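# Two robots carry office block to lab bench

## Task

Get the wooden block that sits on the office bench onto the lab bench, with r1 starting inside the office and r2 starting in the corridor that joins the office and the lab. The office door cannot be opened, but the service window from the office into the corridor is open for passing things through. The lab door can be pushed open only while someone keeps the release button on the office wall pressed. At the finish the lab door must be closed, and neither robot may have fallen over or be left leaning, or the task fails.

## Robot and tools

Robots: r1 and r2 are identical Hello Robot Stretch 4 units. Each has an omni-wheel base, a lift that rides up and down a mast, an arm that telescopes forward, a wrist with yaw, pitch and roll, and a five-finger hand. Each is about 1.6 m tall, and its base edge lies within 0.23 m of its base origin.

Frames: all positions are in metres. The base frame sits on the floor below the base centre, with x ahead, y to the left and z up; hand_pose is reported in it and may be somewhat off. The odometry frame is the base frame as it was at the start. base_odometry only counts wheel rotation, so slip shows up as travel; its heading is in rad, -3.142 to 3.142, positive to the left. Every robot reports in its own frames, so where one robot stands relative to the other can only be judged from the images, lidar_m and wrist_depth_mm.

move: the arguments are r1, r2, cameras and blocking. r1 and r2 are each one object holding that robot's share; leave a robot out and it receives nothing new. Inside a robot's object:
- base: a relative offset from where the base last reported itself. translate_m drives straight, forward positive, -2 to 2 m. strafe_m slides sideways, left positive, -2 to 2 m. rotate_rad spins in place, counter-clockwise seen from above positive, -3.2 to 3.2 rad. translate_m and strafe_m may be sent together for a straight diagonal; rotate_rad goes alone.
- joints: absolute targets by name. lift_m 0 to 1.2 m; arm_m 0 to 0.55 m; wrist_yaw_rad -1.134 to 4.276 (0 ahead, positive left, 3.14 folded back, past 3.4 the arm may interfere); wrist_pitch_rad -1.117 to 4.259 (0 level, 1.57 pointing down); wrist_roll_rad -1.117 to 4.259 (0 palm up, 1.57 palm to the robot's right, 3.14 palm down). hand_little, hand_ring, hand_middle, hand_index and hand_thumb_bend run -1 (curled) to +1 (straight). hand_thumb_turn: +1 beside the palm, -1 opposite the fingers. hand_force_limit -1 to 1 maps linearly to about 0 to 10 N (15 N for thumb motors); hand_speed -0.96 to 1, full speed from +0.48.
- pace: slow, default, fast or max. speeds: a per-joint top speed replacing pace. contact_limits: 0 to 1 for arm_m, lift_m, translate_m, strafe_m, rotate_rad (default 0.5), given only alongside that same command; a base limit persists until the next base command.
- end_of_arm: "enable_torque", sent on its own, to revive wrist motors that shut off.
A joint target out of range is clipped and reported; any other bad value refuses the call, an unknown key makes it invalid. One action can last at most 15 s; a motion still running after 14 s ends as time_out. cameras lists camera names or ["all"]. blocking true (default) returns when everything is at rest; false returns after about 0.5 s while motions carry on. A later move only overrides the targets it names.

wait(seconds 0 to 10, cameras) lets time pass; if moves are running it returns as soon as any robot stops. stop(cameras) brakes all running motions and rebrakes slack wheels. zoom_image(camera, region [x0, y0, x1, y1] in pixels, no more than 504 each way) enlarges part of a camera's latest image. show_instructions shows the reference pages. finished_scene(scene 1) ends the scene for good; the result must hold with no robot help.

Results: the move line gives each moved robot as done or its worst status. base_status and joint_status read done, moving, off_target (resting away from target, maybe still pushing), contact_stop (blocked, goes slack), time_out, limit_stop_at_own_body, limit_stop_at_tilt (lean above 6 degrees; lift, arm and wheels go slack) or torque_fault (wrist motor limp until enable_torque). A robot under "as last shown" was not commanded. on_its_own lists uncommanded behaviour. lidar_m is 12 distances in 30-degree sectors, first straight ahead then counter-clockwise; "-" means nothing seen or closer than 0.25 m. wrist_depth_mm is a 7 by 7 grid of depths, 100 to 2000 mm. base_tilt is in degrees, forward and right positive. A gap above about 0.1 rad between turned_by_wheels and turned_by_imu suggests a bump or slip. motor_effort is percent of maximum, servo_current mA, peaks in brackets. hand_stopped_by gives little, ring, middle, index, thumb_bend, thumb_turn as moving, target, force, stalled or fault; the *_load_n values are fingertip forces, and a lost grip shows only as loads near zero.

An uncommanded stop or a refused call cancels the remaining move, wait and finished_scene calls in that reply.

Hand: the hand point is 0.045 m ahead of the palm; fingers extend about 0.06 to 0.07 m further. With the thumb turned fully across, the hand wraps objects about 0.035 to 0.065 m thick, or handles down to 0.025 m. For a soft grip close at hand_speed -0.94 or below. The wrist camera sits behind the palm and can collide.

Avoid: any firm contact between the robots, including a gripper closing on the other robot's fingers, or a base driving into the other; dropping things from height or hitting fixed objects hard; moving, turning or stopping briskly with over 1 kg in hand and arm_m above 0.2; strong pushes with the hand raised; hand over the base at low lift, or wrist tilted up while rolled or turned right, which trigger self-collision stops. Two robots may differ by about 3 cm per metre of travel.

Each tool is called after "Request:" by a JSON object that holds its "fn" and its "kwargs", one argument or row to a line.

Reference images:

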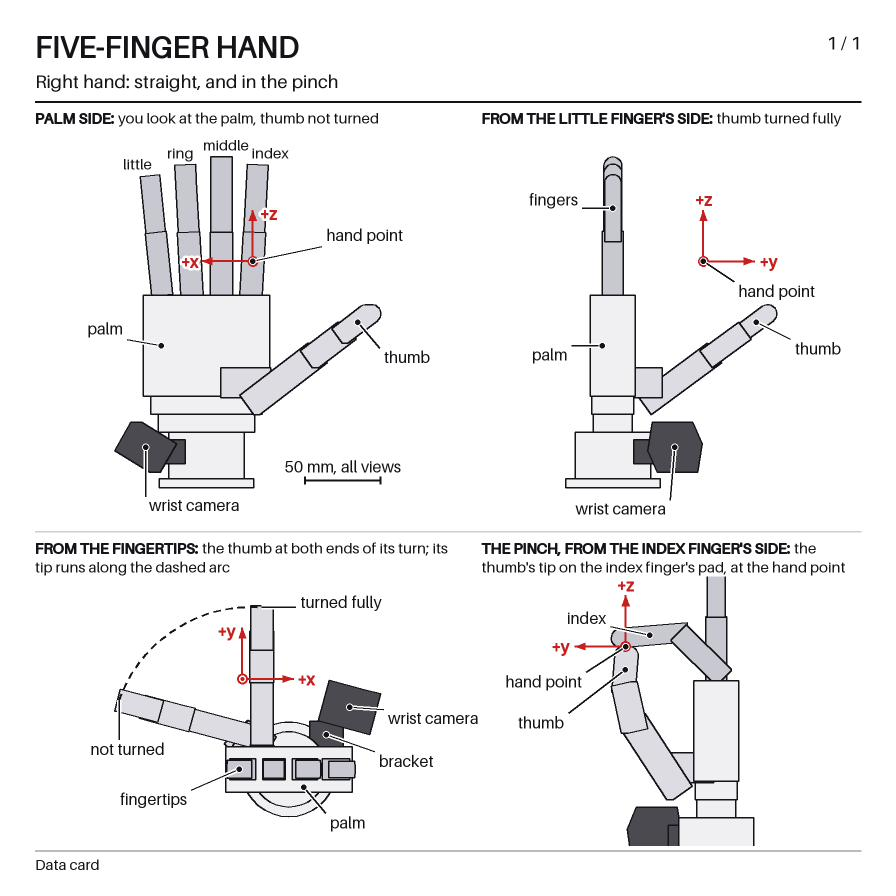

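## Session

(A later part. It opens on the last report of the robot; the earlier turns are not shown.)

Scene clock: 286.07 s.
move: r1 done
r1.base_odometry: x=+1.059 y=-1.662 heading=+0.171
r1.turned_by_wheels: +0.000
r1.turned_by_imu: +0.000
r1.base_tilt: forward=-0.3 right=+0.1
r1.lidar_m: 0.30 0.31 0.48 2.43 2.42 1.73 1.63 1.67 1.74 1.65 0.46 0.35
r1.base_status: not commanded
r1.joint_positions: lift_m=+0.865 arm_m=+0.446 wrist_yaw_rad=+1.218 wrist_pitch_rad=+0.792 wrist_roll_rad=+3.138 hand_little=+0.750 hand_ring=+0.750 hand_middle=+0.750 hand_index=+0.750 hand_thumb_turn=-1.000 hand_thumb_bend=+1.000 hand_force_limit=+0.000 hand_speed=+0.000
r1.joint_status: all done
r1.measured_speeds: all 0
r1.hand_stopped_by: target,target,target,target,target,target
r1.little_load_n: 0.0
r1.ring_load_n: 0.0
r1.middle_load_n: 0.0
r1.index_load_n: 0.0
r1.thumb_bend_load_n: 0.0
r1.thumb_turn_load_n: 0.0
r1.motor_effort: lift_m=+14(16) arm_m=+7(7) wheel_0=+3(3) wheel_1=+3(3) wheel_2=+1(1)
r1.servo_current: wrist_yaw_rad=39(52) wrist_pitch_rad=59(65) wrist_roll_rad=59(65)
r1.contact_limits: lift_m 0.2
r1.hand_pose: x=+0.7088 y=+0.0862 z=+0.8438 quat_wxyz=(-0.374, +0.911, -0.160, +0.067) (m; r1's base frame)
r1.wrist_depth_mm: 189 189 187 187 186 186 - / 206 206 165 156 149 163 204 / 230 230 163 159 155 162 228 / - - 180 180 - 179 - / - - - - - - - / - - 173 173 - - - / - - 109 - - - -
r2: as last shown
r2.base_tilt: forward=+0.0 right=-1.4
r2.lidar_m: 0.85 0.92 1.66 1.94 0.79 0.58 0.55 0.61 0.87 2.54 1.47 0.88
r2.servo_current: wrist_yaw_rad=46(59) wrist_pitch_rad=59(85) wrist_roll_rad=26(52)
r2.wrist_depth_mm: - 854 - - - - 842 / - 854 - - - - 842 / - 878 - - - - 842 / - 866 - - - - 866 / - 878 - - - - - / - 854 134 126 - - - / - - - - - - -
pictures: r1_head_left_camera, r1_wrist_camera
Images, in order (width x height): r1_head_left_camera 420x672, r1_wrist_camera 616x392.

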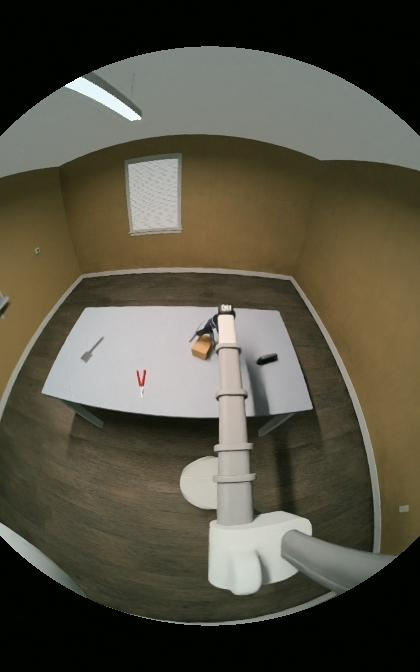

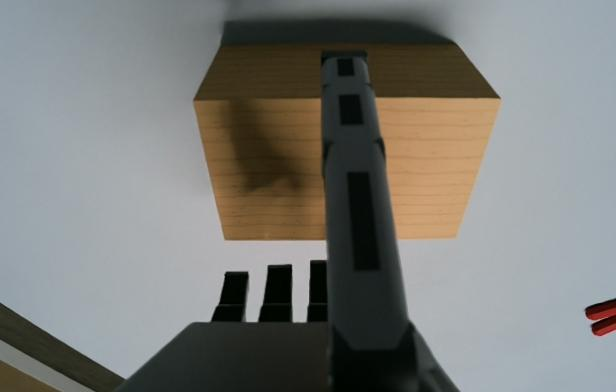

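Request:
{"fn": "move", "kwargs": {
  "r1": {"joints": {"lift_m": 0.832, "hand_speed": -0.9, "hand_force_limit": -0.3}, "contact_limits": {"lift_m": 0.2}}
}}

Request:
{"fn": "move", "kwargs": {
  "r1": {"joints": {"hand_index": 0.56, "hand_middle": 0.56, "hand_ring": 0.56, "hand_little": 0.56, "hand_thumb_bend": 0.8}},
  "cameras": ["r1_head_left_camera", "r1_wrist_camera"]
}}

Request:
{"fn": "zoom_image", "kwargs": {
  "camera": "r1_head_left_camera",
  "region": [180, 300, 225, 365]
}}

Scene clock: 295.97 s.
move: r1 done
r1.base_odometry: x=+1.059 y=-1.662 heading=+0.171
r1.turned_by_wheels: +0.000
r1.turned_by_imu: +0.000
r1.base_tilt: forward=-0.3 right=+0.1
r1.lidar_m: 0.31 0.34 0.44 2.45 2.41 1.72 1.62 1.69 1.73 1.65 0.49 0.34
r1.base_status: not commanded
r1.joint_positions: lift_m=+0.832 arm_m=+0.446 wrist_yaw_rad=+1.218 wrist_pitch_rad=+0.792 wrist_roll_rad=+3.138 hand_little=+0.750 hand_ring=+0.750 hand_middle=+0.750 hand_index=+0.750 hand_thumb_turn=-1.000 hand_thumb_bend=+1.000 hand_force_limit=-0.300 hand_speed=-0.900
r1.joint_status: all done
r1.measured_speeds: all 0
r1.hand_stopped_by: target,target,target,target,target,target
r1.little_load_n: 0.0
r1.ring_load_n: 0.0
r1.middle_load_n: 0.0
r1.index_load_n: 0.0
r1.thumb_bend_load_n: 0.0
r1.thumb_turn_load_n: 0.0
r1.motor_effort: lift_m=+14(15) arm_m=+7(7) wheel_0=+3(3) wheel_1=+3(3) wheel_2=+1(1)
r1.servo_current: wrist_yaw_rad=39(52) wrist_pitch_rad=52(65) wrist_roll_rad=52(59)
r1.contact_limits: lift_m 0.2
r1.hand_pose: x=+0.7088 y=+0.0862 z=+0.8108 quat_wxyz=(-0.374, +0.911, -0.160, +0.067) (m; r1's base frame)
r1.wrist_depth_mm: 156 157 158 155 155 156 - / 170 170 158 155 148 163 169 / 191 191 126 126 125 125 185 / 216 216 136 135 - 135 220 / - 242 156 155 - 155 - / - - 170 170 - - - / - - 109 - - - -
r2: as last shown
r2.lidar_m: 0.83 0.93 1.60 1.91 0.76 0.59 0.55 0.61 0.89 2.55 1.47 0.87
r2.thumb_turn_load_n: 0.5
r2.servo_current: wrist_yaw_rad=46(59) wrist_pitch_rad=65(78) wrist_roll_rad=46(52)
r2.wrist_depth_mm: - 854 - - - - 842 / - 866 - - - - 831 / - 866 - - - - 842 / - 878 - - - - 878 / - 904 - - - - - / - 842 134 126 - - - / - - - - - - -
pictures: none

Scene clock: 297.83 s.
move: r1 done
r1.base_odometry: x=+1.059 y=-1.662 heading=+0.171
r1.turned_by_wheels: +0.000
r1.turned_by_imu: +0.000
r1.base_tilt: forward=-0.3 right=+0.1
r1.lidar_m: 0.31 0.33 0.47 2.41 2.43 1.71 1.64 1.72 1.72 1.65 0.50 0.35
r1.base_status: not commanded
r1.joint_positions: lift_m=+0.832 arm_m=+0.446 wrist_yaw_rad=+1.218 wrist_pitch_rad=+0.792 wrist_roll_rad=+3.138 hand_little=+0.560 hand_ring=+0.560 hand_middle=+0.560 hand_index=+0.560 hand_thumb_turn=-1.000 hand_thumb_bend=+0.804 hand_force_limit=-0.300 hand_speed=-0.900
r1.joint_status: all done
r1.measured_speeds: all 0
r1.hand_stopped_by: target,target,target,target,target,target
r1.little_load_n: 0.0
r1.ring_load_n: 0.0
r1.middle_load_n: 0.5
r1.index_load_n: 1.5
r1.thumb_bend_load_n: 4.5
r1.thumb_turn_load_n: -0.5
r1.motor_effort: lift_m=+14(14) arm_m=+7(7) wheel_0=+3(3) wheel_1=+3(3) wheel_2=+1(1)
r1.servo_current: wrist_yaw_rad=52(65) wrist_pitch_rad=59(65) wrist_roll_rad=39(65)
r1.contact_limits: lift_m 0.2
r1.hand_pose: x=+0.7088 y=+0.0862 z=+0.8108 quat_wxyz=(-0.374, +0.911, -0.160, +0.067) (m; r1's base frame)
r1.wrist_depth_mm: 156 157 157 155 157 156 - / 170 171 161 158 157 163 170 / 191 191 128 126 125 126 185 / 216 216 136 136 135 135 220 / - 241 156 155 - 155 - / - - 161 167 - - - / - - 109 - - - -
r2: as last shown
r2.base_tilt: forward=-0.1 right=-1.4
r2.lidar_m: 0.84 0.91 1.64 1.94 0.78 0.55 0.55 0.60 0.86 2.53 1.51 0.89
r2.thumb_turn_load_n: 0.0
r2.motor_effort: lift_m=+27(27) arm_m=-4(4) wheel_0=+0(1) wheel_1=+1(1) wheel_2=+0(0)
r2.servo_current: wrist_yaw_rad=46(59) wrist_pitch_rad=39(78) wrist_roll_rad=46(52)
r2.wrist_depth_mm: - 866 - - - - 854 / - 854 - - - - 842 / - 866 - - - - 842 / - 866 - - - - 866 / - 878 - - - - - / - 842 134 126 - - - / - - - - - - -
pictures: r1_head_left_camera, r1_wrist_camera
Images, in order (width x height): r1_head_left_camera 420x672, r1_wrist_camera 616x392.

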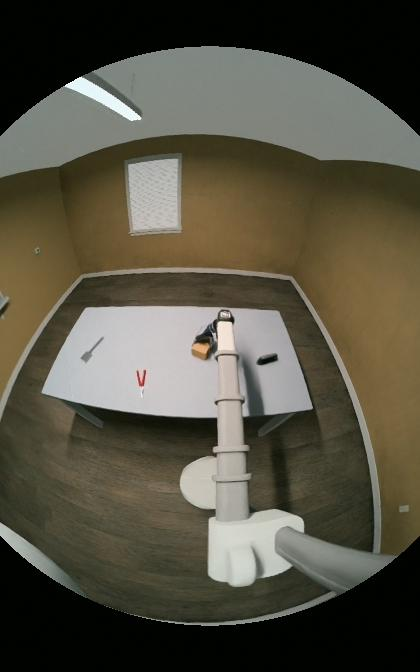

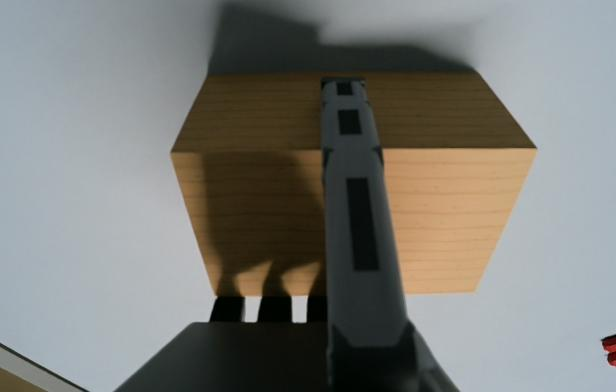

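Scaled by 7.754 from the camera's 420x672 image, which has a finer 600x960 frame.

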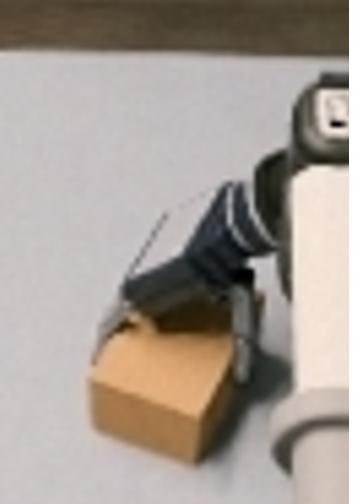

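Request:
{"fn": "move", "kwargs": {
  "r1": {"joints": {"hand_force_limit": -0.2, "hand_speed": -0.95, "hand_index": 0.4, "hand_middle": 0.4, "hand_ring": 0.4, "hand_little": 0.4}}
}}

Request:
{"fn": "move", "kwargs": {
  "r1": {"joints": {"hand_force_limit": 0.1, "hand_thumb_bend": 0.4}},
  "cameras": ["r1_wrist_camera"]
}}

Scene clock: 301.83 s.
move: r1 off_target
r1.base_odometry: x=+1.059 y=-1.662 heading=+0.171
r1.turned_by_wheels: +0.000
r1.turned_by_imu: +0.000
r1.base_tilt: forward=-0.4 right=+0.0
r1.lidar_m: 0.31 0.33 0.47 2.43 2.41 1.72 1.65 1.71 1.73 1.64 0.50 0.33
r1.base_status: not commanded
r1.joint_positions: lift_m=+0.832 arm_m=+0.446 wrist_yaw_rad=+1.218 wrist_pitch_rad=+0.790 wrist_roll_rad=+3.138 hand_little=+0.410 hand_ring=+0.439 hand_middle=+0.476 hand_index=+0.500 hand_thumb_turn=-0.999 hand_thumb_bend=+0.808 hand_force_limit=-0.200 hand_speed=-0.950
r1.joint_status: hand_ring off_target (ended at +0.439, target +0.400); hand_middle off_target (ended at +0.476, target +0.400); hand_index off_target (ended at +0.500, target +0.400); the others done
r1.measured_speeds: all 0
r1.hand_stopped_by: force,force,force,force,target,target
r1.little_load_n: 4.0
r1.ring_load_n: 2.5
r1.middle_load_n: 1.0
r1.index_load_n: 1.5
r1.thumb_bend_load_n: 17.0
r1.thumb_turn_load_n: 12.0
r1.motor_effort: lift_m=+14(14) arm_m=+7(7) wheel_0=+3(3) wheel_1=+3(3) wheel_2=+1(1)
r1.servo_current: wrist_yaw_rad=52(59) wrist_pitch_rad=52(65) wrist_roll_rad=39(65)
r1.contact_limits: lift_m 0.2
r1.hand_pose: x=+0.7089 y=+0.0864 z=+0.8109 quat_wxyz=(-0.374, +0.911, -0.160, +0.067) (m; r1's base frame)
r1.wrist_depth_mm: 156 157 158 155 157 154 - / 171 171 155 147 154 163 169 / 191 191 126 126 123 125 181 / 217 217 136 136 - 135 221 / - 242 156 156 - 151 - / - - 163 167 - - - / - - 109 - - - -
r2: as last shown
r2.base_tilt: forward=+0.0 right=-1.4
r2.lidar_m: 0.84 0.92 1.63 1.90 0.79 0.58 0.55 0.61 0.88 2.54 1.49 0.85
r2.motor_effort: lift_m=+27(27) arm_m=-4(4) wheel_0=+0(1) wheel_1=+1(1) wheel_2=+0(1)
r2.servo_current: wrist_yaw_rad=46(59) wrist_pitch_rad=46(91) wrist_roll_rad=33(59)
r2.wrist_depth_mm: - 842 - - - - 831 / - 854 - - - - 842 / - 878 - - - - 842 / - 878 - - - - 866 / - 891 - - - - - / - 842 134 126 - - - / - - - - - - -
pictures: none

Scene clock: 303.67 s.
move: r1 off_target
r1.base_odometry: x=+1.059 y=-1.662 heading=+0.171
r1.turned_by_wheels: +0.000
r1.turned_by_imu: +0.000
r1.base_tilt: forward=-0.4 right=+0.1
r1.lidar_m: 0.30 0.35 0.46 2.44 2.44 1.73 1.63 1.71 1.73 1.65 0.48 0.34
r1.base_status: not commanded
r1.joint_positions: lift_m=+0.832 arm_m=+0.446 wrist_yaw_rad=+1.218 wrist_pitch_rad=+0.790 wrist_roll_rad=+3.138 hand_little=+0.410 hand_ring=+0.439 hand_middle=+0.476 hand_index=+0.500 hand_thumb_turn=-0.999 hand_thumb_bend=+0.808 hand_force_limit=+0.100 hand_speed=-0.950
r1.joint_status: hand_thumb_bend off_target (ended at +0.808, target +0.400); the others done
r1.measured_speeds: all 0
r1.hand_stopped_by: force,force,force,force,force,target
r1.little_load_n: 4.0
r1.ring_load_n: 3.0
r1.middle_load_n: 1.0
r1.index_load_n: 1.5
r1.thumb_bend_load_n: 17.0
r1.thumb_turn_load_n: 12.0
r1.motor_effort: lift_m=+14(14) arm_m=+7(7) wheel_0=+3(3) wheel_1=+3(3) wheel_2=+1(1)
r1.servo_current: wrist_yaw_rad=26(59) wrist_pitch_rad=52(65) wrist_roll_rad=33(59)
r1.contact_limits: lift_m 0.2
r1.hand_pose: x=+0.7089 y=+0.0864 z=+0.8109 quat_wxyz=(-0.374, +0.911, -0.160, +0.067) (m; r1's base frame)
r1.wrist_depth_mm: 156 158 158 155 158 154 - / 170 171 155 147 154 163 169 / 191 191 126 126 123 125 181 / 217 216 136 136 - 135 220 / - 242 156 156 - 151 - / - - 163 167 - - - / - - 109 - - - -
r2: as last shown
r2.lidar_m: 0.85 0.91 1.62 1.94 0.78 0.59 0.55 0.62 0.85 2.54 1.50 0.89
r2.motor_effort: lift_m=+27(27) arm_m=-4(4) wheel_0=+0(0) wheel_1=+1(1) wheel_2=+0(0)
r2.servo_current: wrist_yaw_rad=52(52) wrist_pitch_rad=65(91) wrist_roll_rad=46(52)
r2.wrist_depth_mm: - 854 - - - - 831 / - 842 - - - - 831 / - 866 - - - - 842 / - 866 - - - - 866 / - 891 - - - - - / - 842 134 126 - - - / - - - - - - -
pictures: r1_wrist_camera
Images, in order (width x height): r1_wrist_camera 616x392.

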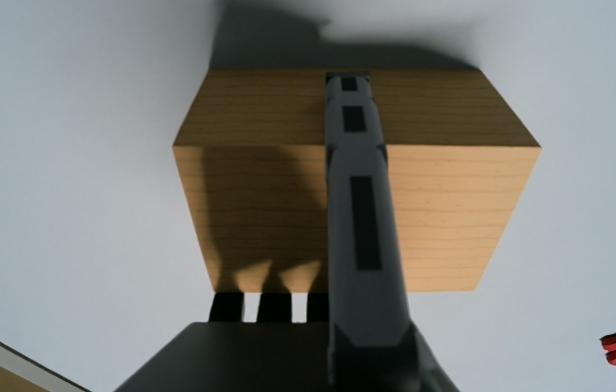

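Request:
{"fn": "move", "kwargs": {
  "r1": {"joints": {"lift_m": 0.88}, "pace": "slow"},
  "cameras": ["r1_head_left_camera", "r1_wrist_camera"]
}}

Request:
{"fn": "zoom_image", "kwargs": {
  "camera": "r1_head_left_camera",
  "region": [170, 290, 240, 380]
}}

Scene clock: 307.43 s.
move: r1 done
r1.base_odometry: x=+1.059 y=-1.662 heading=+0.171
r1.turned_by_wheels: +0.000
r1.turned_by_imu: +0.000
r1.base_tilt: forward=-0.2 right=+0.1
r1.lidar_m: 0.32 0.33 0.46 2.44 2.41 1.73 1.62 1.69 1.73 1.62 0.45 0.35
r1.base_status: not commanded
r1.joint_positions: lift_m=+0.879 arm_m=+0.446 wrist_yaw_rad=+1.218 wrist_pitch_rad=+0.790 wrist_roll_rad=+3.138 hand_little=+0.410 hand_ring=+0.439 hand_middle=+0.476 hand_index=+0.500 hand_thumb_turn=-0.999 hand_thumb_bend=+0.808 hand_force_limit=+0.100 hand_speed=-0.950
r1.joint_status: all done
r1.measured_speeds: all 0
r1.hand_stopped_by: force,force,force,force,force,target
r1.little_load_n: 4.0
r1.ring_load_n: 2.5
r1.middle_load_n: 1.0
r1.index_load_n: 1.5
r1.thumb_bend_load_n: 17.0
r1.thumb_turn_load_n: 12.0
r1.motor_effort: lift_m=+27(29) arm_m=+7(7) wheel_0=+3(3) wheel_1=+2(3) wheel_2=+1(1)
r1.servo_current: wrist_yaw_rad=26(52) wrist_pitch_rad=39(65) wrist_roll_rad=26(59)
r1.hand_pose: x=+0.7089 y=+0.0864 z=+0.8578 quat_wxyz=(-0.374, +0.911, -0.160, +0.067) (m; r1's base frame)
r1.wrist_depth_mm: 198 202 199 204 203 202 - / 219 220 163 154 154 163 217 / 239 240 126 126 123 125 - / - - 136 136 - 135 - / - - 156 156 - 151 - / - - 163 167 - - - / - - 109 - - - -
r2.base_odometry: x=-1.218 y=+0.868 heading=-2.100
r2.turned_by_wheels: +0.000
r2.turned_by_imu: +0.000
r2.base_tilt: forward=-0.1 right=-1.4
r2.lidar_m: 0.85 0.92 1.64 1.90 0.77 0.58 0.55 0.61 0.86 2.55 1.49 0.88
r2.base_status: not commanded
r2.joint_positions: lift_m=+1.000 arm_m=+0.002 wrist_yaw_rad=+0.002 wrist_pitch_rad=+0.004 wrist_roll_rad=+0.000 hand_little=+1.000 hand_ring=+1.000 hand_middle=+1.000 hand_index=+1.000 hand_thumb_turn=+1.000 hand_thumb_bend=+1.000 hand_force_limit=+0.000 hand_speed=-0.800
r2.joint_status: not commanded
r2.measured_speeds: all 0
r2.hand_stopped_by: target,target,target,target,target,target
r2.little_load_n: 0.0
r2.ring_load_n: 0.0
r2.middle_load_n: 0.0
r2.index_load_n: 0.0
r2.thumb_bend_load_n: 0.0
r2.thumb_turn_load_n: 0.0
r2.motor_effort: lift_m=+27(27) arm_m=-4(4) wheel_0=+0(1) wheel_1=+1(1) wheel_2=+0(0)
r2.servo_current: wrist_yaw_rad=59(59) wrist_pitch_rad=52(91) wrist_roll_rad=39(52)
r2.hand_pose: x=+0.3945 y=-0.1179 z=+1.2371 quat_wxyz=(+0.499, +0.501, +0.501, +0.499) (m; r2's base frame)
r2.wrist_depth_mm: - 854 - - - - 831 / - 878 - - - - 831 / - 866 - - - - 831 / - 878 - - - - 854 / - 878 - - - - - / - 854 134 126 - - - / - - - - - - -
pictures: r1_head_left_camera, r1_wrist_camera
Images, in order (width x height): r1_head_left_camera 420x672, r1_wrist_camera 616x392.

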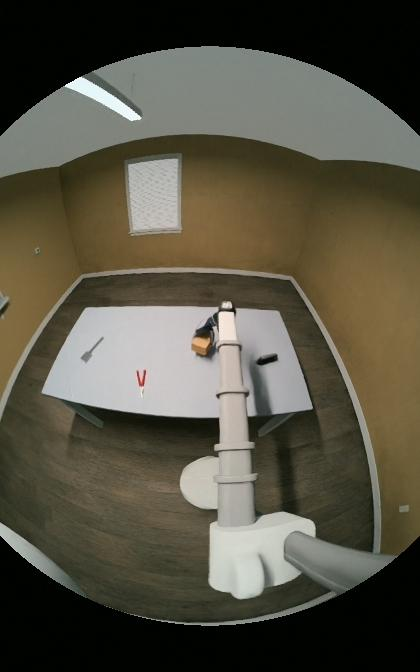

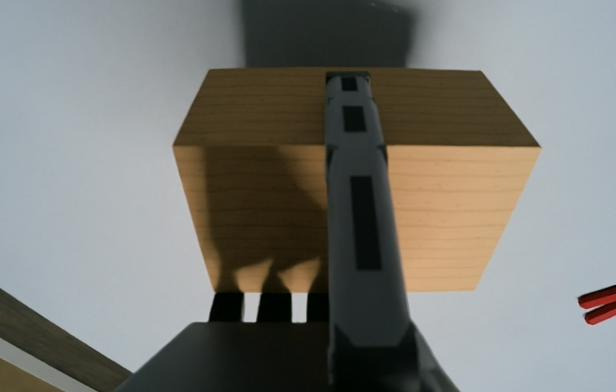

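Scaled by 5.600 from the camera's 420x672 image, which has a finer 600x960 frame.

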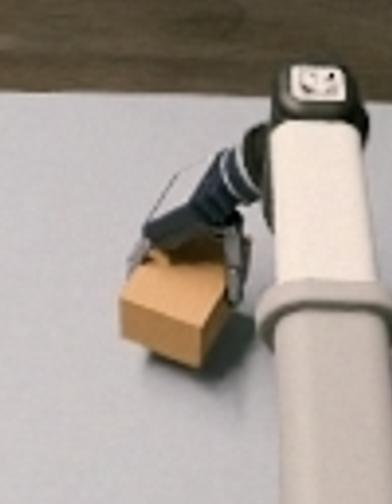

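Request:
{"fn": "move", "kwargs": {
  "r1": {"joints": {"lift_m": 1.1, "arm_m": 0.1}}
}}

Request:
{"fn": "move", "kwargs": {
  "r1": {"base": {"translate_m": -0.45}, "joints": {"wrist_yaw_rad": 0.0}},
  "cameras": ["r1_head_camera", "r1_wrist_camera"]
}}

Scene clock: 328.47 s.
move: r1 done
r1.base_odometry: x=+1.059 y=-1.662 heading=+0.171
r1.turned_by_wheels: +0.000
r1.turned_by_imu: +0.000
r1.base_tilt: forward=-0.3 right=+0.0
r1.lidar_m: 0.28 0.32 0.44 2.43 2.39 1.73 1.63 1.68 1.74 1.65 0.48 0.32
r1.base_status: not commanded
r1.joint_positions: lift_m=+1.099 arm_m=+0.100 wrist_yaw_rad=+1.218 wrist_pitch_rad=+0.790 wrist_roll_rad=+3.138 hand_little=+0.410 hand_ring=+0.439 hand_middle=+0.476 hand_index=+0.500 hand_thumb_turn=-0.999 hand_thumb_bend=+0.808 hand_force_limit=+0.100 hand_speed=-0.950
r1.joint_status: all done
r1.measured_speeds: all 0
r1.hand_stopped_by: force,force,force,force,force,target
r1.little_load_n: 3.5
r1.ring_load_n: 2.5
r1.middle_load_n: 1.0
r1.index_load_n: 1.5
r1.thumb_bend_load_n: 17.0
r1.thumb_turn_load_n: 12.5
r1.motor_effort: lift_m=+27(30) arm_m=-7(12) wheel_0=+3(3) wheel_1=+3(3) wheel_2=+1(1)
r1.servo_current: wrist_yaw_rad=52(52) wrist_pitch_rad=39(65) wrist_roll_rad=46(59)
r1.hand_pose: x=+0.3636 y=+0.0864 z=+1.0778 quat_wxyz=(-0.374, +0.911, -0.160, +0.067) (m; r1's base frame)
r1.wrist_depth_mm: - - - - 1138 1160 1138 / - - 154 147 154 155 1255 / - - 126 126 123 125 - / - - 136 136 - 135 1618 / - - 156 156 - 151 1808 / - - 163 167 - - - / - - 109 - - - -
r2: as last shown
r2.base_tilt: forward=+0.0 right=-1.4
r2.lidar_m: 0.85 0.92 1.64 1.91 0.78 0.58 0.56 0.61 0.85 2.54 1.49 0.88
r2.servo_current: wrist_yaw_rad=52(59) wrist_pitch_rad=46(78) wrist_roll_rad=46(59)
r2.wrist_depth_mm: - 854 - - - - 831 / - 866 - - - - 831 / - 878 - - - - 831 / - 878 - - - - 866 / - 891 - - - - - / - 842 134 126 - - - / - - - - - - -
pictures: none

Scene clock: 331.47 s.
move: r1 done
r1.base_odometry: x=+0.616 y=-1.739 heading=+0.171
r1.turned_by_wheels: +0.000
r1.turned_by_imu: +0.001
r1.base_tilt: forward=-0.3 right=+0.1
r1.lidar_m: 0.75 0.81 1.10 2.55 1.75 1.27 1.19 1.22 1.68 1.65 1.71 0.81
r1.base_status: done
r1.joint_positions: lift_m=+1.099 arm_m=+0.100 wrist_yaw_rad=+0.002 wrist_pitch_rad=+0.790 wrist_roll_rad=+3.138 hand_little=+0.410 hand_ring=+0.439 hand_middle=+0.476 hand_index=+0.500 hand_thumb_turn=-1.000 hand_thumb_bend=+0.808 hand_force_limit=+0.100 hand_speed=-0.950
r1.joint_status: all done
r1.measured_speeds: all 0
r1.hand_stopped_by: force,force,force,force,force,target
r1.little_load_n: 2.0
r1.ring_load_n: 1.0
r1.middle_load_n: 0.0
r1.index_load_n: 2.0
r1.thumb_bend_load_n: 8.5
r1.thumb_turn_load_n: 4.0
r1.motor_effort: lift_m=+26(27) arm_m=-7(7) wheel_0=-2(8) wheel_1=+0(9) wheel_2=-1(10)
r1.servo_current: wrist_yaw_rad=39(117) wrist_pitch_rad=46(65) wrist_roll_rad=52(65)
r1.hand_pose: x=+0.3842 y=-0.0566 z=+1.0779 quat_wxyz=(-0.269, +0.656, -0.652, +0.269) (m; r1's base frame)
r1.wrist_depth_mm: 1160 1138 1160 1182 1160 1160 1138 / 1255 1281 160 153 155 156 1255 / 1397 1430 125 126 126 126 - / 1576 1618 136 136 133 137 1576 / 1863 1756 158 158 - 154 - / - - 163 167 - - - / - - 109 - - - -
r2: as last shown
r2.base_tilt: forward=-0.1 right=-1.4
r2.lidar_m: 0.84 0.91 1.62 1.93 0.78 0.58 0.56 0.60 0.87 2.53 1.49 0.89
r2.servo_current: wrist_yaw_rad=52(59) wrist_pitch_rad=65(85) wrist_roll_rad=46(59)
r2.wrist_depth_mm: - 854 - - - - 831 / - 866 - - - - 842 / - 866 - - - - 842 / - 878 - - - - 866 / - 878 - - - - - / - 842 134 126 - - - / - - - - - - -
pictures: r1_head_camera, r1_wrist_camera
Images, in order (width x height): r1_head_camera 420x560, r1_wrist_camera 616x392.

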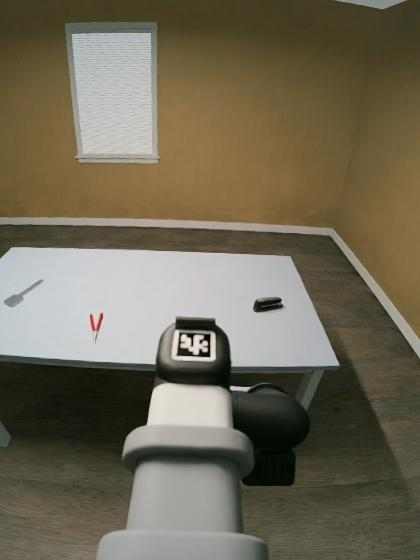

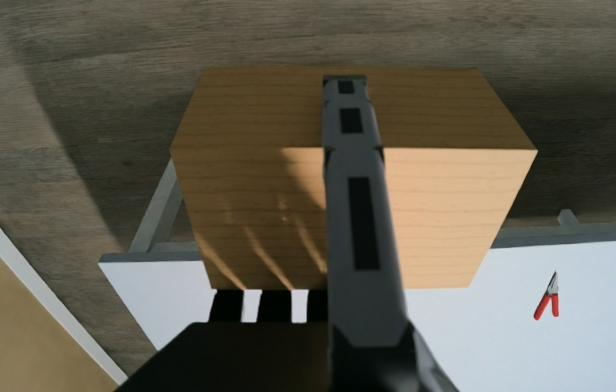

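Request:
{"fn": "move", "kwargs": {
  "r1": {"joints": {"hand_force_limit": 0.4, "hand_thumb_bend": 0.5}}
}}

Request:
{"fn": "move", "kwargs": {
  "r1": {"base": {"rotate_rad": 1.57}, "joints": {"lift_m": 1.18}},
  "cameras": ["r1_head_camera", "r1_wrist_camera"]
}}

Scene clock: 335.63 s.
move: r1 off_target
r1.base_odometry: x=+0.616 y=-1.739 heading=+0.171
r1.turned_by_wheels: +0.000
r1.turned_by_imu: +0.000
r1.base_tilt: forward=-0.4 right=+0.1
r1.lidar_m: 0.76 0.81 1.08 2.53 1.74 1.23 1.18 1.23 1.69 1.66 1.69 0.83
r1.base_status: not commanded
r1.joint_positions: lift_m=+1.099 arm_m=+0.100 wrist_yaw_rad=+0.002 wrist_pitch_rad=+0.790 wrist_roll_rad=+3.138 hand_little=+0.410 hand_ring=+0.439 hand_middle=+0.476 hand_index=+0.500 hand_thumb_turn=-1.000 hand_thumb_bend=+0.800 hand_force_limit=+0.400 hand_speed=-0.950
r1.joint_status: hand_thumb_bend off_target (ended at +0.800, target +0.500); the others done
r1.measured_speeds: all 0
r1.hand_stopped_by: force,force,force,force,force,target
r1.little_load_n: 2.0
r1.ring_load_n: 1.0
r1.middle_load_n: 0.5
r1.index_load_n: 2.5
r1.thumb_bend_load_n: 10.0
r1.thumb_turn_load_n: 4.5
r1.motor_effort: lift_m=+27(27) arm_m=-7(7) wheel_0=-2(2) wheel_1=+0(0) wheel_2=-1(1)
r1.servo_current: wrist_yaw_rad=52(52) wrist_pitch_rad=33(65) wrist_roll_rad=52(59)
r1.hand_pose: x=+0.3842 y=-0.0566 z=+1.0779 quat_wxyz=(-0.269, +0.656, -0.652, +0.269) (m; r1's base frame)
r1.wrist_depth_mm: 1160 1160 1160 1160 1182 1138 1160 / 1281 1281 161 154 155 156 1229 / 1430 1397 126 126 126 126 - / 1576 1576 136 136 133 136 1576 / 1808 1756 158 158 - 154 - / - - 163 167 - - - / - - 109 - - - -
r2: as last shown
r2.base_tilt: forward=+0.0 right=-1.4
r2.lidar_m: 0.83 0.90 1.63 1.94 0.77 0.57 0.56 0.60 0.86 2.56 1.49 0.88
r2.motor_effort: lift_m=+27(27) arm_m=-4(4) wheel_0=+0(0) wheel_1=+1(1) wheel_2=+0(0)
r2.servo_current: wrist_yaw_rad=46(52) wrist_pitch_rad=52(78) wrist_roll_rad=39(59)
r2.wrist_depth_mm: - 866 - - - - 831 / - 854 - - - - 831 / - 878 - - - - 842 / - 878 - - - - 878 / - 891 - - - - - / - 854 134 125 - - - / - - - - - - -
pictures: none

Scene clock: 338.13 s.
move: r1 done
r1.base_odometry: x=+0.616 y=-1.739 heading=+1.740
r1.turned_by_wheels: +1.570
r1.turned_by_imu: +1.586
r1.base_tilt: forward=-0.3 right=+0.1
r1.lidar_m: 0.32 1.80 1.27 1.20 1.24 1.65 1.66 1.69 0.82 0.78 0.79 1.07
r1.base_status: done
r1.joint_positions: lift_m=+1.179 arm_m=+0.100 wrist_yaw_rad=+0.002 wrist_pitch_rad=+0.790 wrist_roll_rad=+3.138 hand_little=+0.410 hand_ring=+0.439 hand_middle=+0.476 hand_index=+0.500 hand_thumb_turn=-1.000 hand_thumb_bend=+0.800 hand_force_limit=+0.400 hand_speed=-0.950
r1.joint_status: all done
r1.measured_speeds: all 0
r1.hand_stopped_by: force,force,force,force,force,target
r1.little_load_n: 2.0
r1.ring_load_n: 1.5
r1.middle_load_n: 0.5
r1.index_load_n: 2.5
r1.thumb_bend_load_n: 10.0
r1.thumb_turn_load_n: 4.5
r1.motor_effort: lift_m=+26(31) arm_m=-6(7) wheel_0=-2(8) wheel_1=+0(10) wheel_2=-2(8)
r1.servo_current: wrist_yaw_rad=39(59) wrist_pitch_rad=52(65) wrist_roll_rad=46(59)
r1.hand_pose: x=+0.3842 y=-0.0567 z=+1.1579 quat_wxyz=(-0.269, +0.656, -0.652, +0.269) (m; r1's base frame)
r1.wrist_depth_mm: 1229 1229 1281 1229 1255 1205 1229 / 1336 1336 161 153 155 156 1308 / 1499 1499 126 126 126 127 - / 1708 1708 136 136 133 137 1708 / - 1921 163 158 - 158 1921 / - - 175 171 - - - / - - 109 - - - -
r2: as last shown
r2.lidar_m: 0.85 0.90 1.65 1.91 0.76 0.59 0.54 0.58 0.83 2.55 1.46 0.89
r2.servo_current: wrist_yaw_rad=59(59) wrist_pitch_rad=59(85) wrist_roll_rad=33(52)
r2.wrist_depth_mm: - 866 - - - - 842 / - 854 - - - - 831 / - 866 - - - - 842 / - 878 - - - - 866 / - 891 - - - - - / - 842 134 126 - - - / - - - - - - -
pictures: r1_head_camera, r1_wrist_camera
Images, in order (width x height): r1_head_camera 420x560, r1_wrist_camera 616x392.

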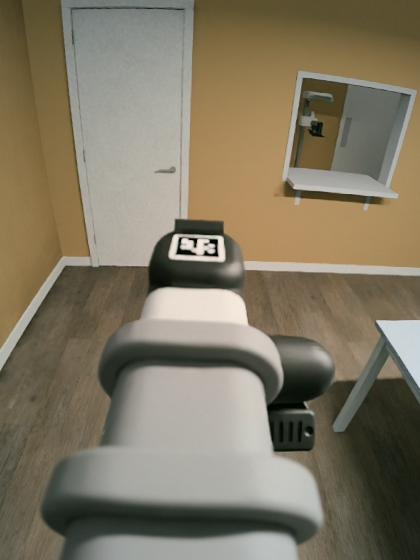

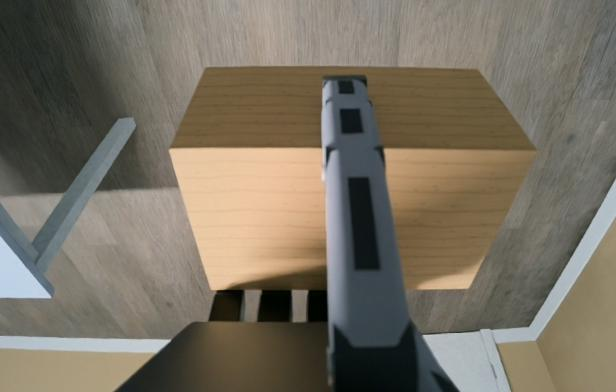

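Request:
{"fn": "move", "kwargs": {
  "r1": {"base": {"translate_m": 1.6}}
}}

Request:
{"fn": "move", "kwargs": {
  "r1": {"base": {"strafe_m": -0.9}},
  "cameras": ["r1_head_camera", "r1_wrist_camera", "r2_head_camera"]
}}

Scene clock: 348.20 s.
move: r1 done
r1.base_odometry: x=+0.346 y=-0.162 heading=+1.740
r1.turned_by_wheels: +0.000
r1.turned_by_imu: -0.005
r1.base_tilt: forward=-0.4 right=+0.1
r1.lidar_m: 0.35 0.99 1.35 1.25 1.34 1.72 3.34 1.08 0.89 3.43 1.23 1.07
r1.base_status: done
r1.joint_positions: lift_m=+1.179 arm_m=+0.100 wrist_yaw_rad=+0.002 wrist_pitch_rad=+0.790 wrist_roll_rad=+3.138 hand_little=+0.410 hand_ring=+0.439 hand_middle=+0.476 hand_index=+0.500 hand_thumb_turn=-1.000 hand_thumb_bend=+0.800 hand_force_limit=+0.400 hand_speed=-0.950
r1.joint_status: not commanded
r1.measured_speeds: all 0
r1.hand_stopped_by: force,force,force,force,force,target
r1.little_load_n: 2.0
r1.ring_load_n: 1.0
r1.middle_load_n: 0.5
r1.index_load_n: 2.5
r1.thumb_bend_load_n: 9.5
r1.thumb_turn_load_n: 4.5
r1.motor_effort: lift_m=+26(27) arm_m=-6(7) wheel_0=+2(9) wheel_1=+2(11) wheel_2=+0(10)
r1.servo_current: wrist_yaw_rad=46(59) wrist_pitch_rad=39(65) wrist_roll_rad=52(65)
r1.hand_pose: x=+0.3842 y=-0.0567 z=+1.1579 quat_wxyz=(-0.269, +0.656, -0.652, +0.269) (m; r1's base frame)
r1.wrist_depth_mm: 1229 1255 1255 1255 1229 1229 1229 / 1366 1336 161 154 155 156 1336 / 1464 1464 126 126 126 127 - / - 1255 136 136 133 137 - / - 1078 158 158 - 154 - / 946 931 163 167 - - - / 809 - 109 - - - -
r2: as last shown
r2.lidar_m: 0.85 0.93 1.63 1.91 0.78 0.59 0.55 0.60 0.84 2.55 1.48 0.88
r2.motor_effort: lift_m=+27(27) arm_m=-4(4) wheel_0=+0(1) wheel_1=+1(1) wheel_2=+0(0)
r2.servo_current: wrist_yaw_rad=39(59) wrist_pitch_rad=65(91) wrist_roll_rad=46(59)
r2.wrist_depth_mm: - 866 - - - - 842 / - 878 - - - - 842 / - 878 - - - - 842 / - 878 - - - - 866 / - 891 - - - - - / - 854 134 126 - - - / - - - - - - -
pictures: none

Scene clock: 352.53 s.
move: r1 done
r1.base_odometry: x=+1.233 y=-0.010 heading=+1.740
r1.turned_by_wheels: +0.000
r1.turned_by_imu: -0.003
r1.base_tilt: forward=-0.4 right=+0.1
r1.lidar_m: 0.83 1.10 1.45 2.15 2.20 2.92 0.50 0.52 0.70 2.54 1.61 0.89
r1.base_status: done
r1.joint_positions: lift_m=+1.179 arm_m=+0.100 wrist_yaw_rad=+0.002 wrist_pitch_rad=+0.790 wrist_roll_rad=+3.138 hand_little=+0.410 hand_ring=+0.439 hand_middle=+0.476 hand_index=+0.500 hand_thumb_turn=-1.000 hand_thumb_bend=+0.800 hand_force_limit=+0.400 hand_speed=-0.950
r1.joint_status: not commanded
r1.measured_speeds: all 0
r1.hand_stopped_by: force,force,force,force,force,target
r1.little_load_n: 2.0
r1.ring_load_n: 1.0
r1.middle_load_n: 0.5
r1.index_load_n: 2.5
r1.thumb_bend_load_n: 10.0
r1.thumb_turn_load_n: 4.5
r1.motor_effort: lift_m=+26(27) arm_m=-6(7) wheel_0=-1(11) wheel_1=-1(12) wheel_2=-1(3)
r1.servo_current: wrist_yaw_rad=33(65) wrist_pitch_rad=59(65) wrist_roll_rad=52(59)
r1.hand_pose: x=+0.3842 y=-0.0567 z=+1.1579 quat_wxyz=(-0.269, +0.656, -0.652, +0.269) (m; r1's base frame)
r1.wrist_depth_mm: 1229 1229 1255 1255 1229 1229 1205 / 1336 1336 161 154 155 156 1308 / 1499 1464 126 126 126 127 - / - 1336 136 136 133 137 - / - 1160 158 158 - 154 - / 715 707 171 167 - - - / 778 759 109 - - - -
r2: as last shown
r2.lidar_m: 0.85 0.89 1.63 1.92 0.76 0.57 0.55 0.60 0.86 2.55 1.48 0.88
r2.servo_current: wrist_yaw_rad=52(65) wrist_pitch_rad=39(78) wrist_roll_rad=46(65)
r2.wrist_depth_mm: - 854 - - - - 831 / - 878 - - - - 820 / - 866 - - - - 842 / - 878 - - - - 866 / - 891 - - - - - / - 831 134 126 - - - / - - - - - - -
pictures: r1_head_camera, r1_wrist_camera, r2_head_camera
Images, in order (width x height): r1_head_camera 420x560, r1_wrist_camera 616x392, r2_head_camera 420x560.

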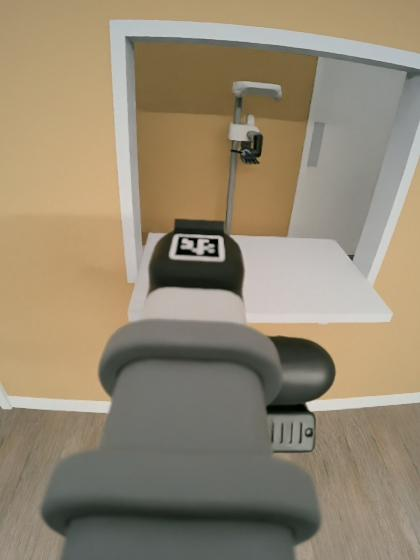

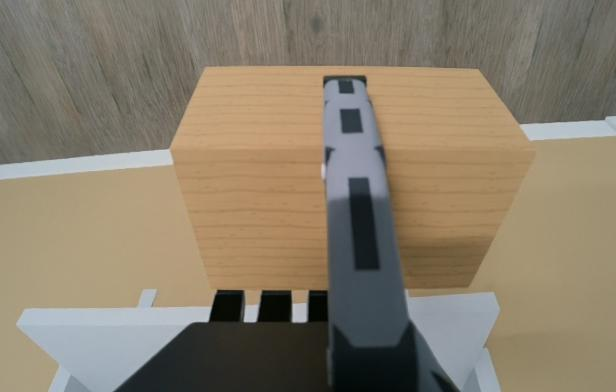

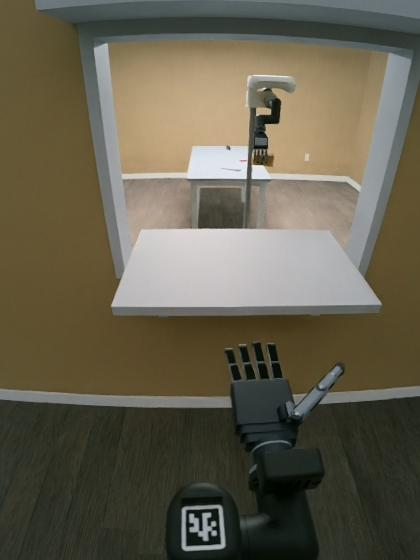

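Request:
{"fn": "move", "kwargs": {
  "r1": {"base": {"rotate_rad": 0.07}},
  "cameras": ["r1_head_camera", "r1_wrist_camera", "r2_wrist_camera", "r2_head_camera"]
}}

Request:
{"fn": "zoom_image", "kwargs": {
  "camera": "r2_wrist_camera",
  "region": [60, 240, 616, 392]
}}

Scene clock: 368.33 s.
move: r1 done
r1.base_odometry: x=+1.233 y=-0.010 heading=+1.809
r1.turned_by_wheels: +0.069
r1.turned_by_imu: +0.070
r1.base_tilt: forward=-0.4 right=+0.1
r1.lidar_m: 0.32 1.13 1.51 2.15 2.26 0.53 0.51 0.55 2.64 2.55 1.50 0.88
r1.base_status: done
r1.joint_positions: lift_m=+1.179 arm_m=+0.100 wrist_yaw_rad=+0.002 wrist_pitch_rad=+0.790 wrist_roll_rad=+3.138 hand_little=+0.410 hand_ring=+0.439 hand_middle=+0.476 hand_index=+0.500 hand_thumb_turn=-1.000 hand_thumb_bend=+0.800 hand_force_limit=+0.400 hand_speed=-0.950
r1.joint_status: not commanded
r1.measured_speeds: all 0
r1.hand_stopped_by: force,force,force,force,force,target
r1.little_load_n: 2.0
r1.ring_load_n: 1.0
r1.middle_load_n: 0.5
r1.index_load_n: 2.5
r1.thumb_bend_load_n: 10.0
r1.thumb_turn_load_n: 4.5
r1.motor_effort: lift_m=+26(26) arm_m=-7(7) wheel_0=-4(7) wheel_1=-3(9) wheel_2=-3(6)
r1.servo_current: wrist_yaw_rad=46(52) wrist_pitch_rad=46(65) wrist_roll_rad=39(65)
r1.hand_pose: x=+0.3842 y=-0.0567 z=+1.1579 quat_wxyz=(-0.269, +0.656, -0.652, +0.269) (m; r1's base frame)
r1.wrist_depth_mm: 1255 1255 1229 1229 1229 1229 1229 / 1336 1336 161 154 155 156 1308 / 1430 1430 126 126 126 127 - / - 1255 136 136 133 137 - / 1060 - 158 158 - 154 - / 691 683 171 167 - - - / 788 768 109 - - - -
r2: as last shown
r2.lidar_m: 0.85 0.89 1.64 1.93 0.78 0.56 0.56 0.59 0.88 2.53 1.45 0.86
r2.motor_effort: lift_m=+27(27) arm_m=-4(4) wheel_0=+0(0) wheel_1=+1(1) wheel_2=+0(0)
r2.servo_current: wrist_yaw_rad=46(59) wrist_pitch_rad=46(65) wrist_roll_rad=59(59)
r2.wrist_depth_mm: - 854 - - - - 831 / - 854 - - - - 831 / - 878 - - - - 842 / - 878 - - - - 866 / - 891 - - - - - / - 842 134 126 - - - / - - - - - - -
pictures: r1_head_camera, r1_wrist_camera, r2_head_camera, r2_wrist_camera
Images, in order (width x height): r1_head_camera 420x560, r1_wrist_camera 616x392, r2_head_camera 420x560, r2_wrist_camera 616x392.

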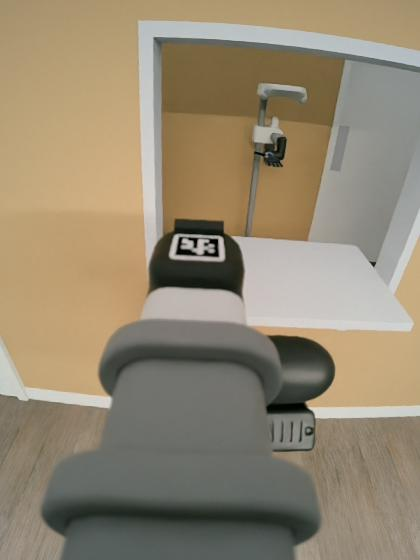

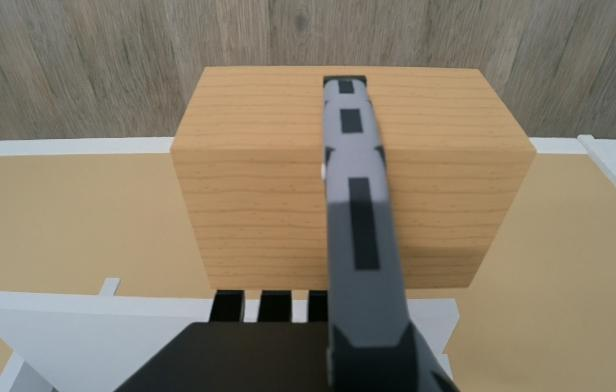

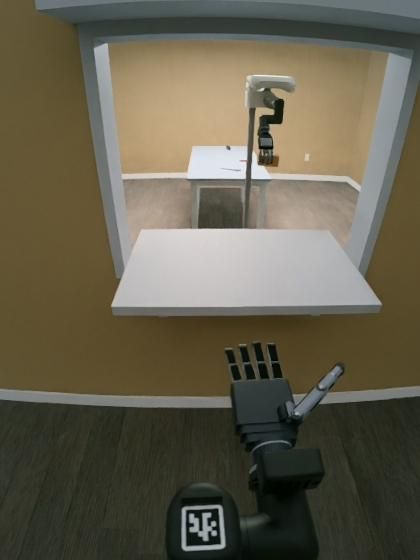

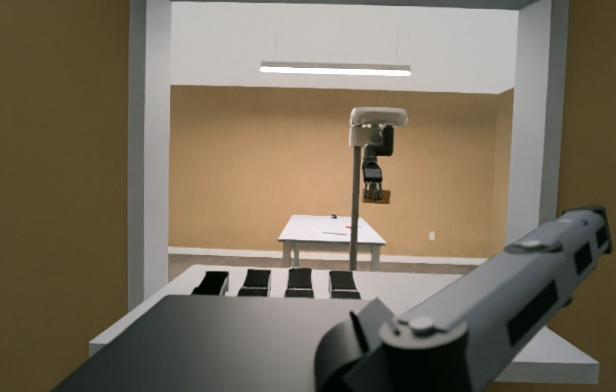

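Region (60, 240, 616, 392) is 556x152 pixels. A region can be at most 504 by 504 pixels.

Request:
{"fn": "move", "kwargs": {
  "r2": {"joints": {"lift_m": 1.19, "wrist_pitch_rad": 1.4, "wrist_roll_rad": 3.14, "hand_thumb_turn": -1.0, "hand_little": 0.75, "hand_ring": 0.75, "hand_middle": 0.75, "hand_index": 0.75, "hand_speed": 0.0}}
}}

Request:
{"fn": "move", "kwargs": {
  "r2": {"joints": {"arm_m": 0.5, "wrist_pitch_rad": 1.4}},
  "cameras": ["r2_head_camera", "r2_wrist_camera", "r1_head_camera"]
}}

Scene clock: 398.70 s.
move: r2 done
r1: as last shown
r1.turned_by_wheels: +0.000
r1.turned_by_imu: +0.000
r1.base_tilt: forward=-0.4 right=+0.0
r1.lidar_m: 0.33 1.11 1.49 2.14 2.26 0.55 0.51 0.55 2.64 2.52 1.52 0.88
r1.index_load_n: 2.0
r1.thumb_bend_load_n: 9.5
r1.motor_effort: lift_m=+26(26) arm_m=-7(7) wheel_0=-4(4) wheel_1=-2(3) wheel_2=-3(3)
r1.servo_current: wrist_yaw_rad=26(59) wrist_pitch_rad=52(65) wrist_roll_rad=46(59)
r1.wrist_depth_mm: 1229 1229 1255 1229 1229 1229 1205 / 1336 1308 161 153 155 156 1336 / 1464 1464 126 126 126 127 - / - 1281 136 136 133 137 - / 1060 - 158 158 - 154 - / 691 683 171 167 - - - / 788 759 109 - - - -
r2.base_odometry: x=-1.218 y=+0.868 heading=-2.100
r2.turned_by_wheels: +0.000
r2.turned_by_imu: +0.000
r2.base_tilt: forward=+0.0 right=-1.4
r2.lidar_m: 0.85 0.92 1.65 1.94 0.78 0.59 0.54 0.59 0.85 2.55 1.51 0.86
r2.base_status: not commanded
r2.joint_positions: lift_m=+1.190 arm_m=+0.002 wrist_yaw_rad=+0.002 wrist_pitch_rad=+1.399 wrist_roll_rad=+3.137 hand_little=+0.750 hand_ring=+0.750 hand_middle=+0.750 hand_index=+0.750 hand_thumb_turn=-1.000 hand_thumb_bend=+1.000 hand_force_limit=+0.000 hand_speed=+0.000
r2.joint_status: all done
r2.measured_speeds: all 0
r2.hand_stopped_by: target,target,target,target,target,target
r2.little_load_n: 0.0
r2.ring_load_n: 0.0
r2.middle_load_n: 0.0
r2.index_load_n: 0.0
r2.thumb_bend_load_n: 0.0
r2.thumb_turn_load_n: 0.0
r2.motor_effort: lift_m=+27(33) arm_m=-4(4) wheel_0=+0(0) wheel_1=+1(1) wheel_2=+0(0)
r2.servo_current: wrist_yaw_rad=52(59) wrist_pitch_rad=39(104) wrist_roll_rad=39(124)
r2.hand_pose: x=+0.1512 y=-0.0569 z=+1.1392 quat_wxyz=(-0.061, +0.707, -0.702, +0.061) (m; r2's base frame)
r2.wrist_depth_mm: 1205 1205 1229 683 1229 1229 1205 / 1229 1255 1255 - - 1255 1281 / 1308 1281 1255 1308 - 1308 1281 / 1336 1366 1336 1336 - 1336 1336 / 1366 1336 1336 211 - 1366 1366 / 1397 1397 134 125 - 1397 1397 / - - - - - - 1464
pictures: none

Scene clock: 401.23 s.
move: r2 done
r1: as last shown
r1.base_tilt: forward=-0.3 right=+0.1
r1.lidar_m: 0.36 1.10 1.52 2.14 2.24 0.52 0.51 0.53 2.63 2.55 1.50 0.86
r1.index_load_n: 2.5
r1.thumb_bend_load_n: 10.0
r1.motor_effort: lift_m=+26(26) arm_m=-6(7) wheel_0=-4(4) wheel_1=-3(3) wheel_2=-3(3)
r1.servo_current: wrist_yaw_rad=52(72) wrist_pitch_rad=46(72) wrist_roll_rad=39(59)
r1.wrist_depth_mm: 1229 1229 1229 1255 1229 1229 1205 / 1336 1336 160 154 155 156 1336 / 1430 1464 126 126 126 127 - / - 1255 136 136 133 137 - / 1060 - 158 158 - 154 - / 691 676 171 167 - - - / 778 759 109 - - - -
r2.base_odometry: x=-1.218 y=+0.868 heading=-2.100
r2.turned_by_wheels: +0.000
r2.turned_by_imu: +0.000
r2.base_tilt: forward=+0.0 right=-1.4
r2.lidar_m: 0.83 0.93 1.62 1.93 0.75 0.58 0.56 0.60 0.82 2.53 1.50 0.88
r2.base_status: not commanded
r2.joint_positions: lift_m=+1.190 arm_m=+0.500 wrist_yaw_rad=+0.002 wrist_pitch_rad=+1.399 wrist_roll_rad=+3.137 hand_little=+0.750 hand_ring=+0.750 hand_middle=+0.750 hand_index=+0.750 hand_thumb_turn=-1.000 hand_thumb_bend=+1.000 hand_force_limit=+0.000 hand_speed=+0.000
r2.joint_status: all done
r2.measured_speeds: all 0
r2.hand_stopped_by: target,target,target,target,target,target
r2.little_load_n: 0.0
r2.ring_load_n: 0.5
r2.middle_load_n: 0.0
r2.index_load_n: 0.0
r2.thumb_bend_load_n: -0.5
r2.thumb_turn_load_n: 0.0
r2.motor_effort: lift_m=+27(27) arm_m=+7(11) wheel_0=+0(1) wheel_1=+1(1) wheel_2=+0(0)
r2.servo_current: wrist_yaw_rad=46(59) wrist_pitch_rad=39(91) wrist_roll_rad=39(65)
r2.hand_pose: x=+0.6492 y=-0.0569 z=+1.1393 quat_wxyz=(-0.061, +0.707, -0.702, +0.061) (m; r2's base frame)
r2.wrist_depth_mm: 1205 1229 1205 1205 1205 1205 1229 / 1229 1281 1255 1229 1229 1255 1255 / 1281 1281 1281 1308 - 1308 1281 / 1336 1336 1336 1336 - 1366 1336 / - - 1308 211 - 1366 1397 / 421 133 125 125 - - - / 424 - - - - - 430
pictures: r1_head_camera, r2_head_camera, r2_wrist_camera
Images, in order (width x height): r1_head_camera 420x560, r2_head_camera 420x560, r2_wrist_camera 616x392.

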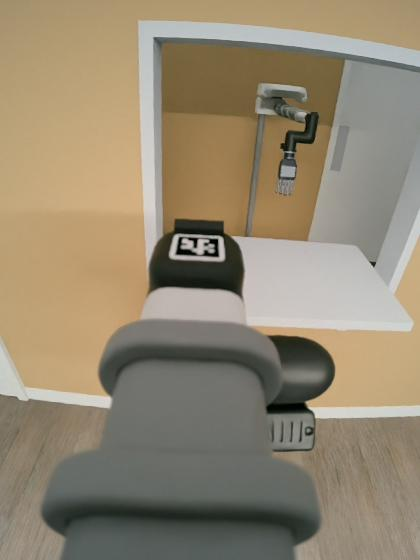

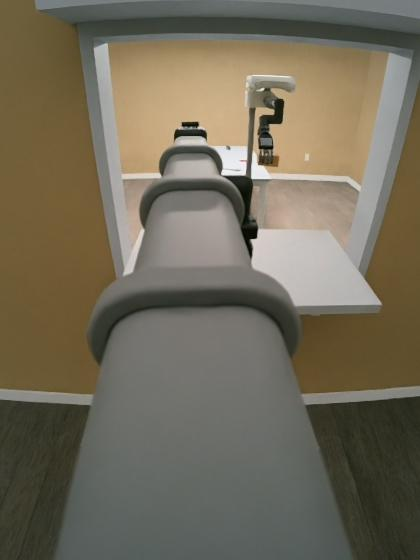

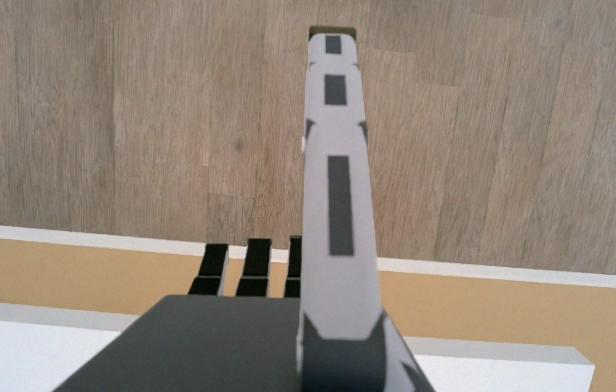

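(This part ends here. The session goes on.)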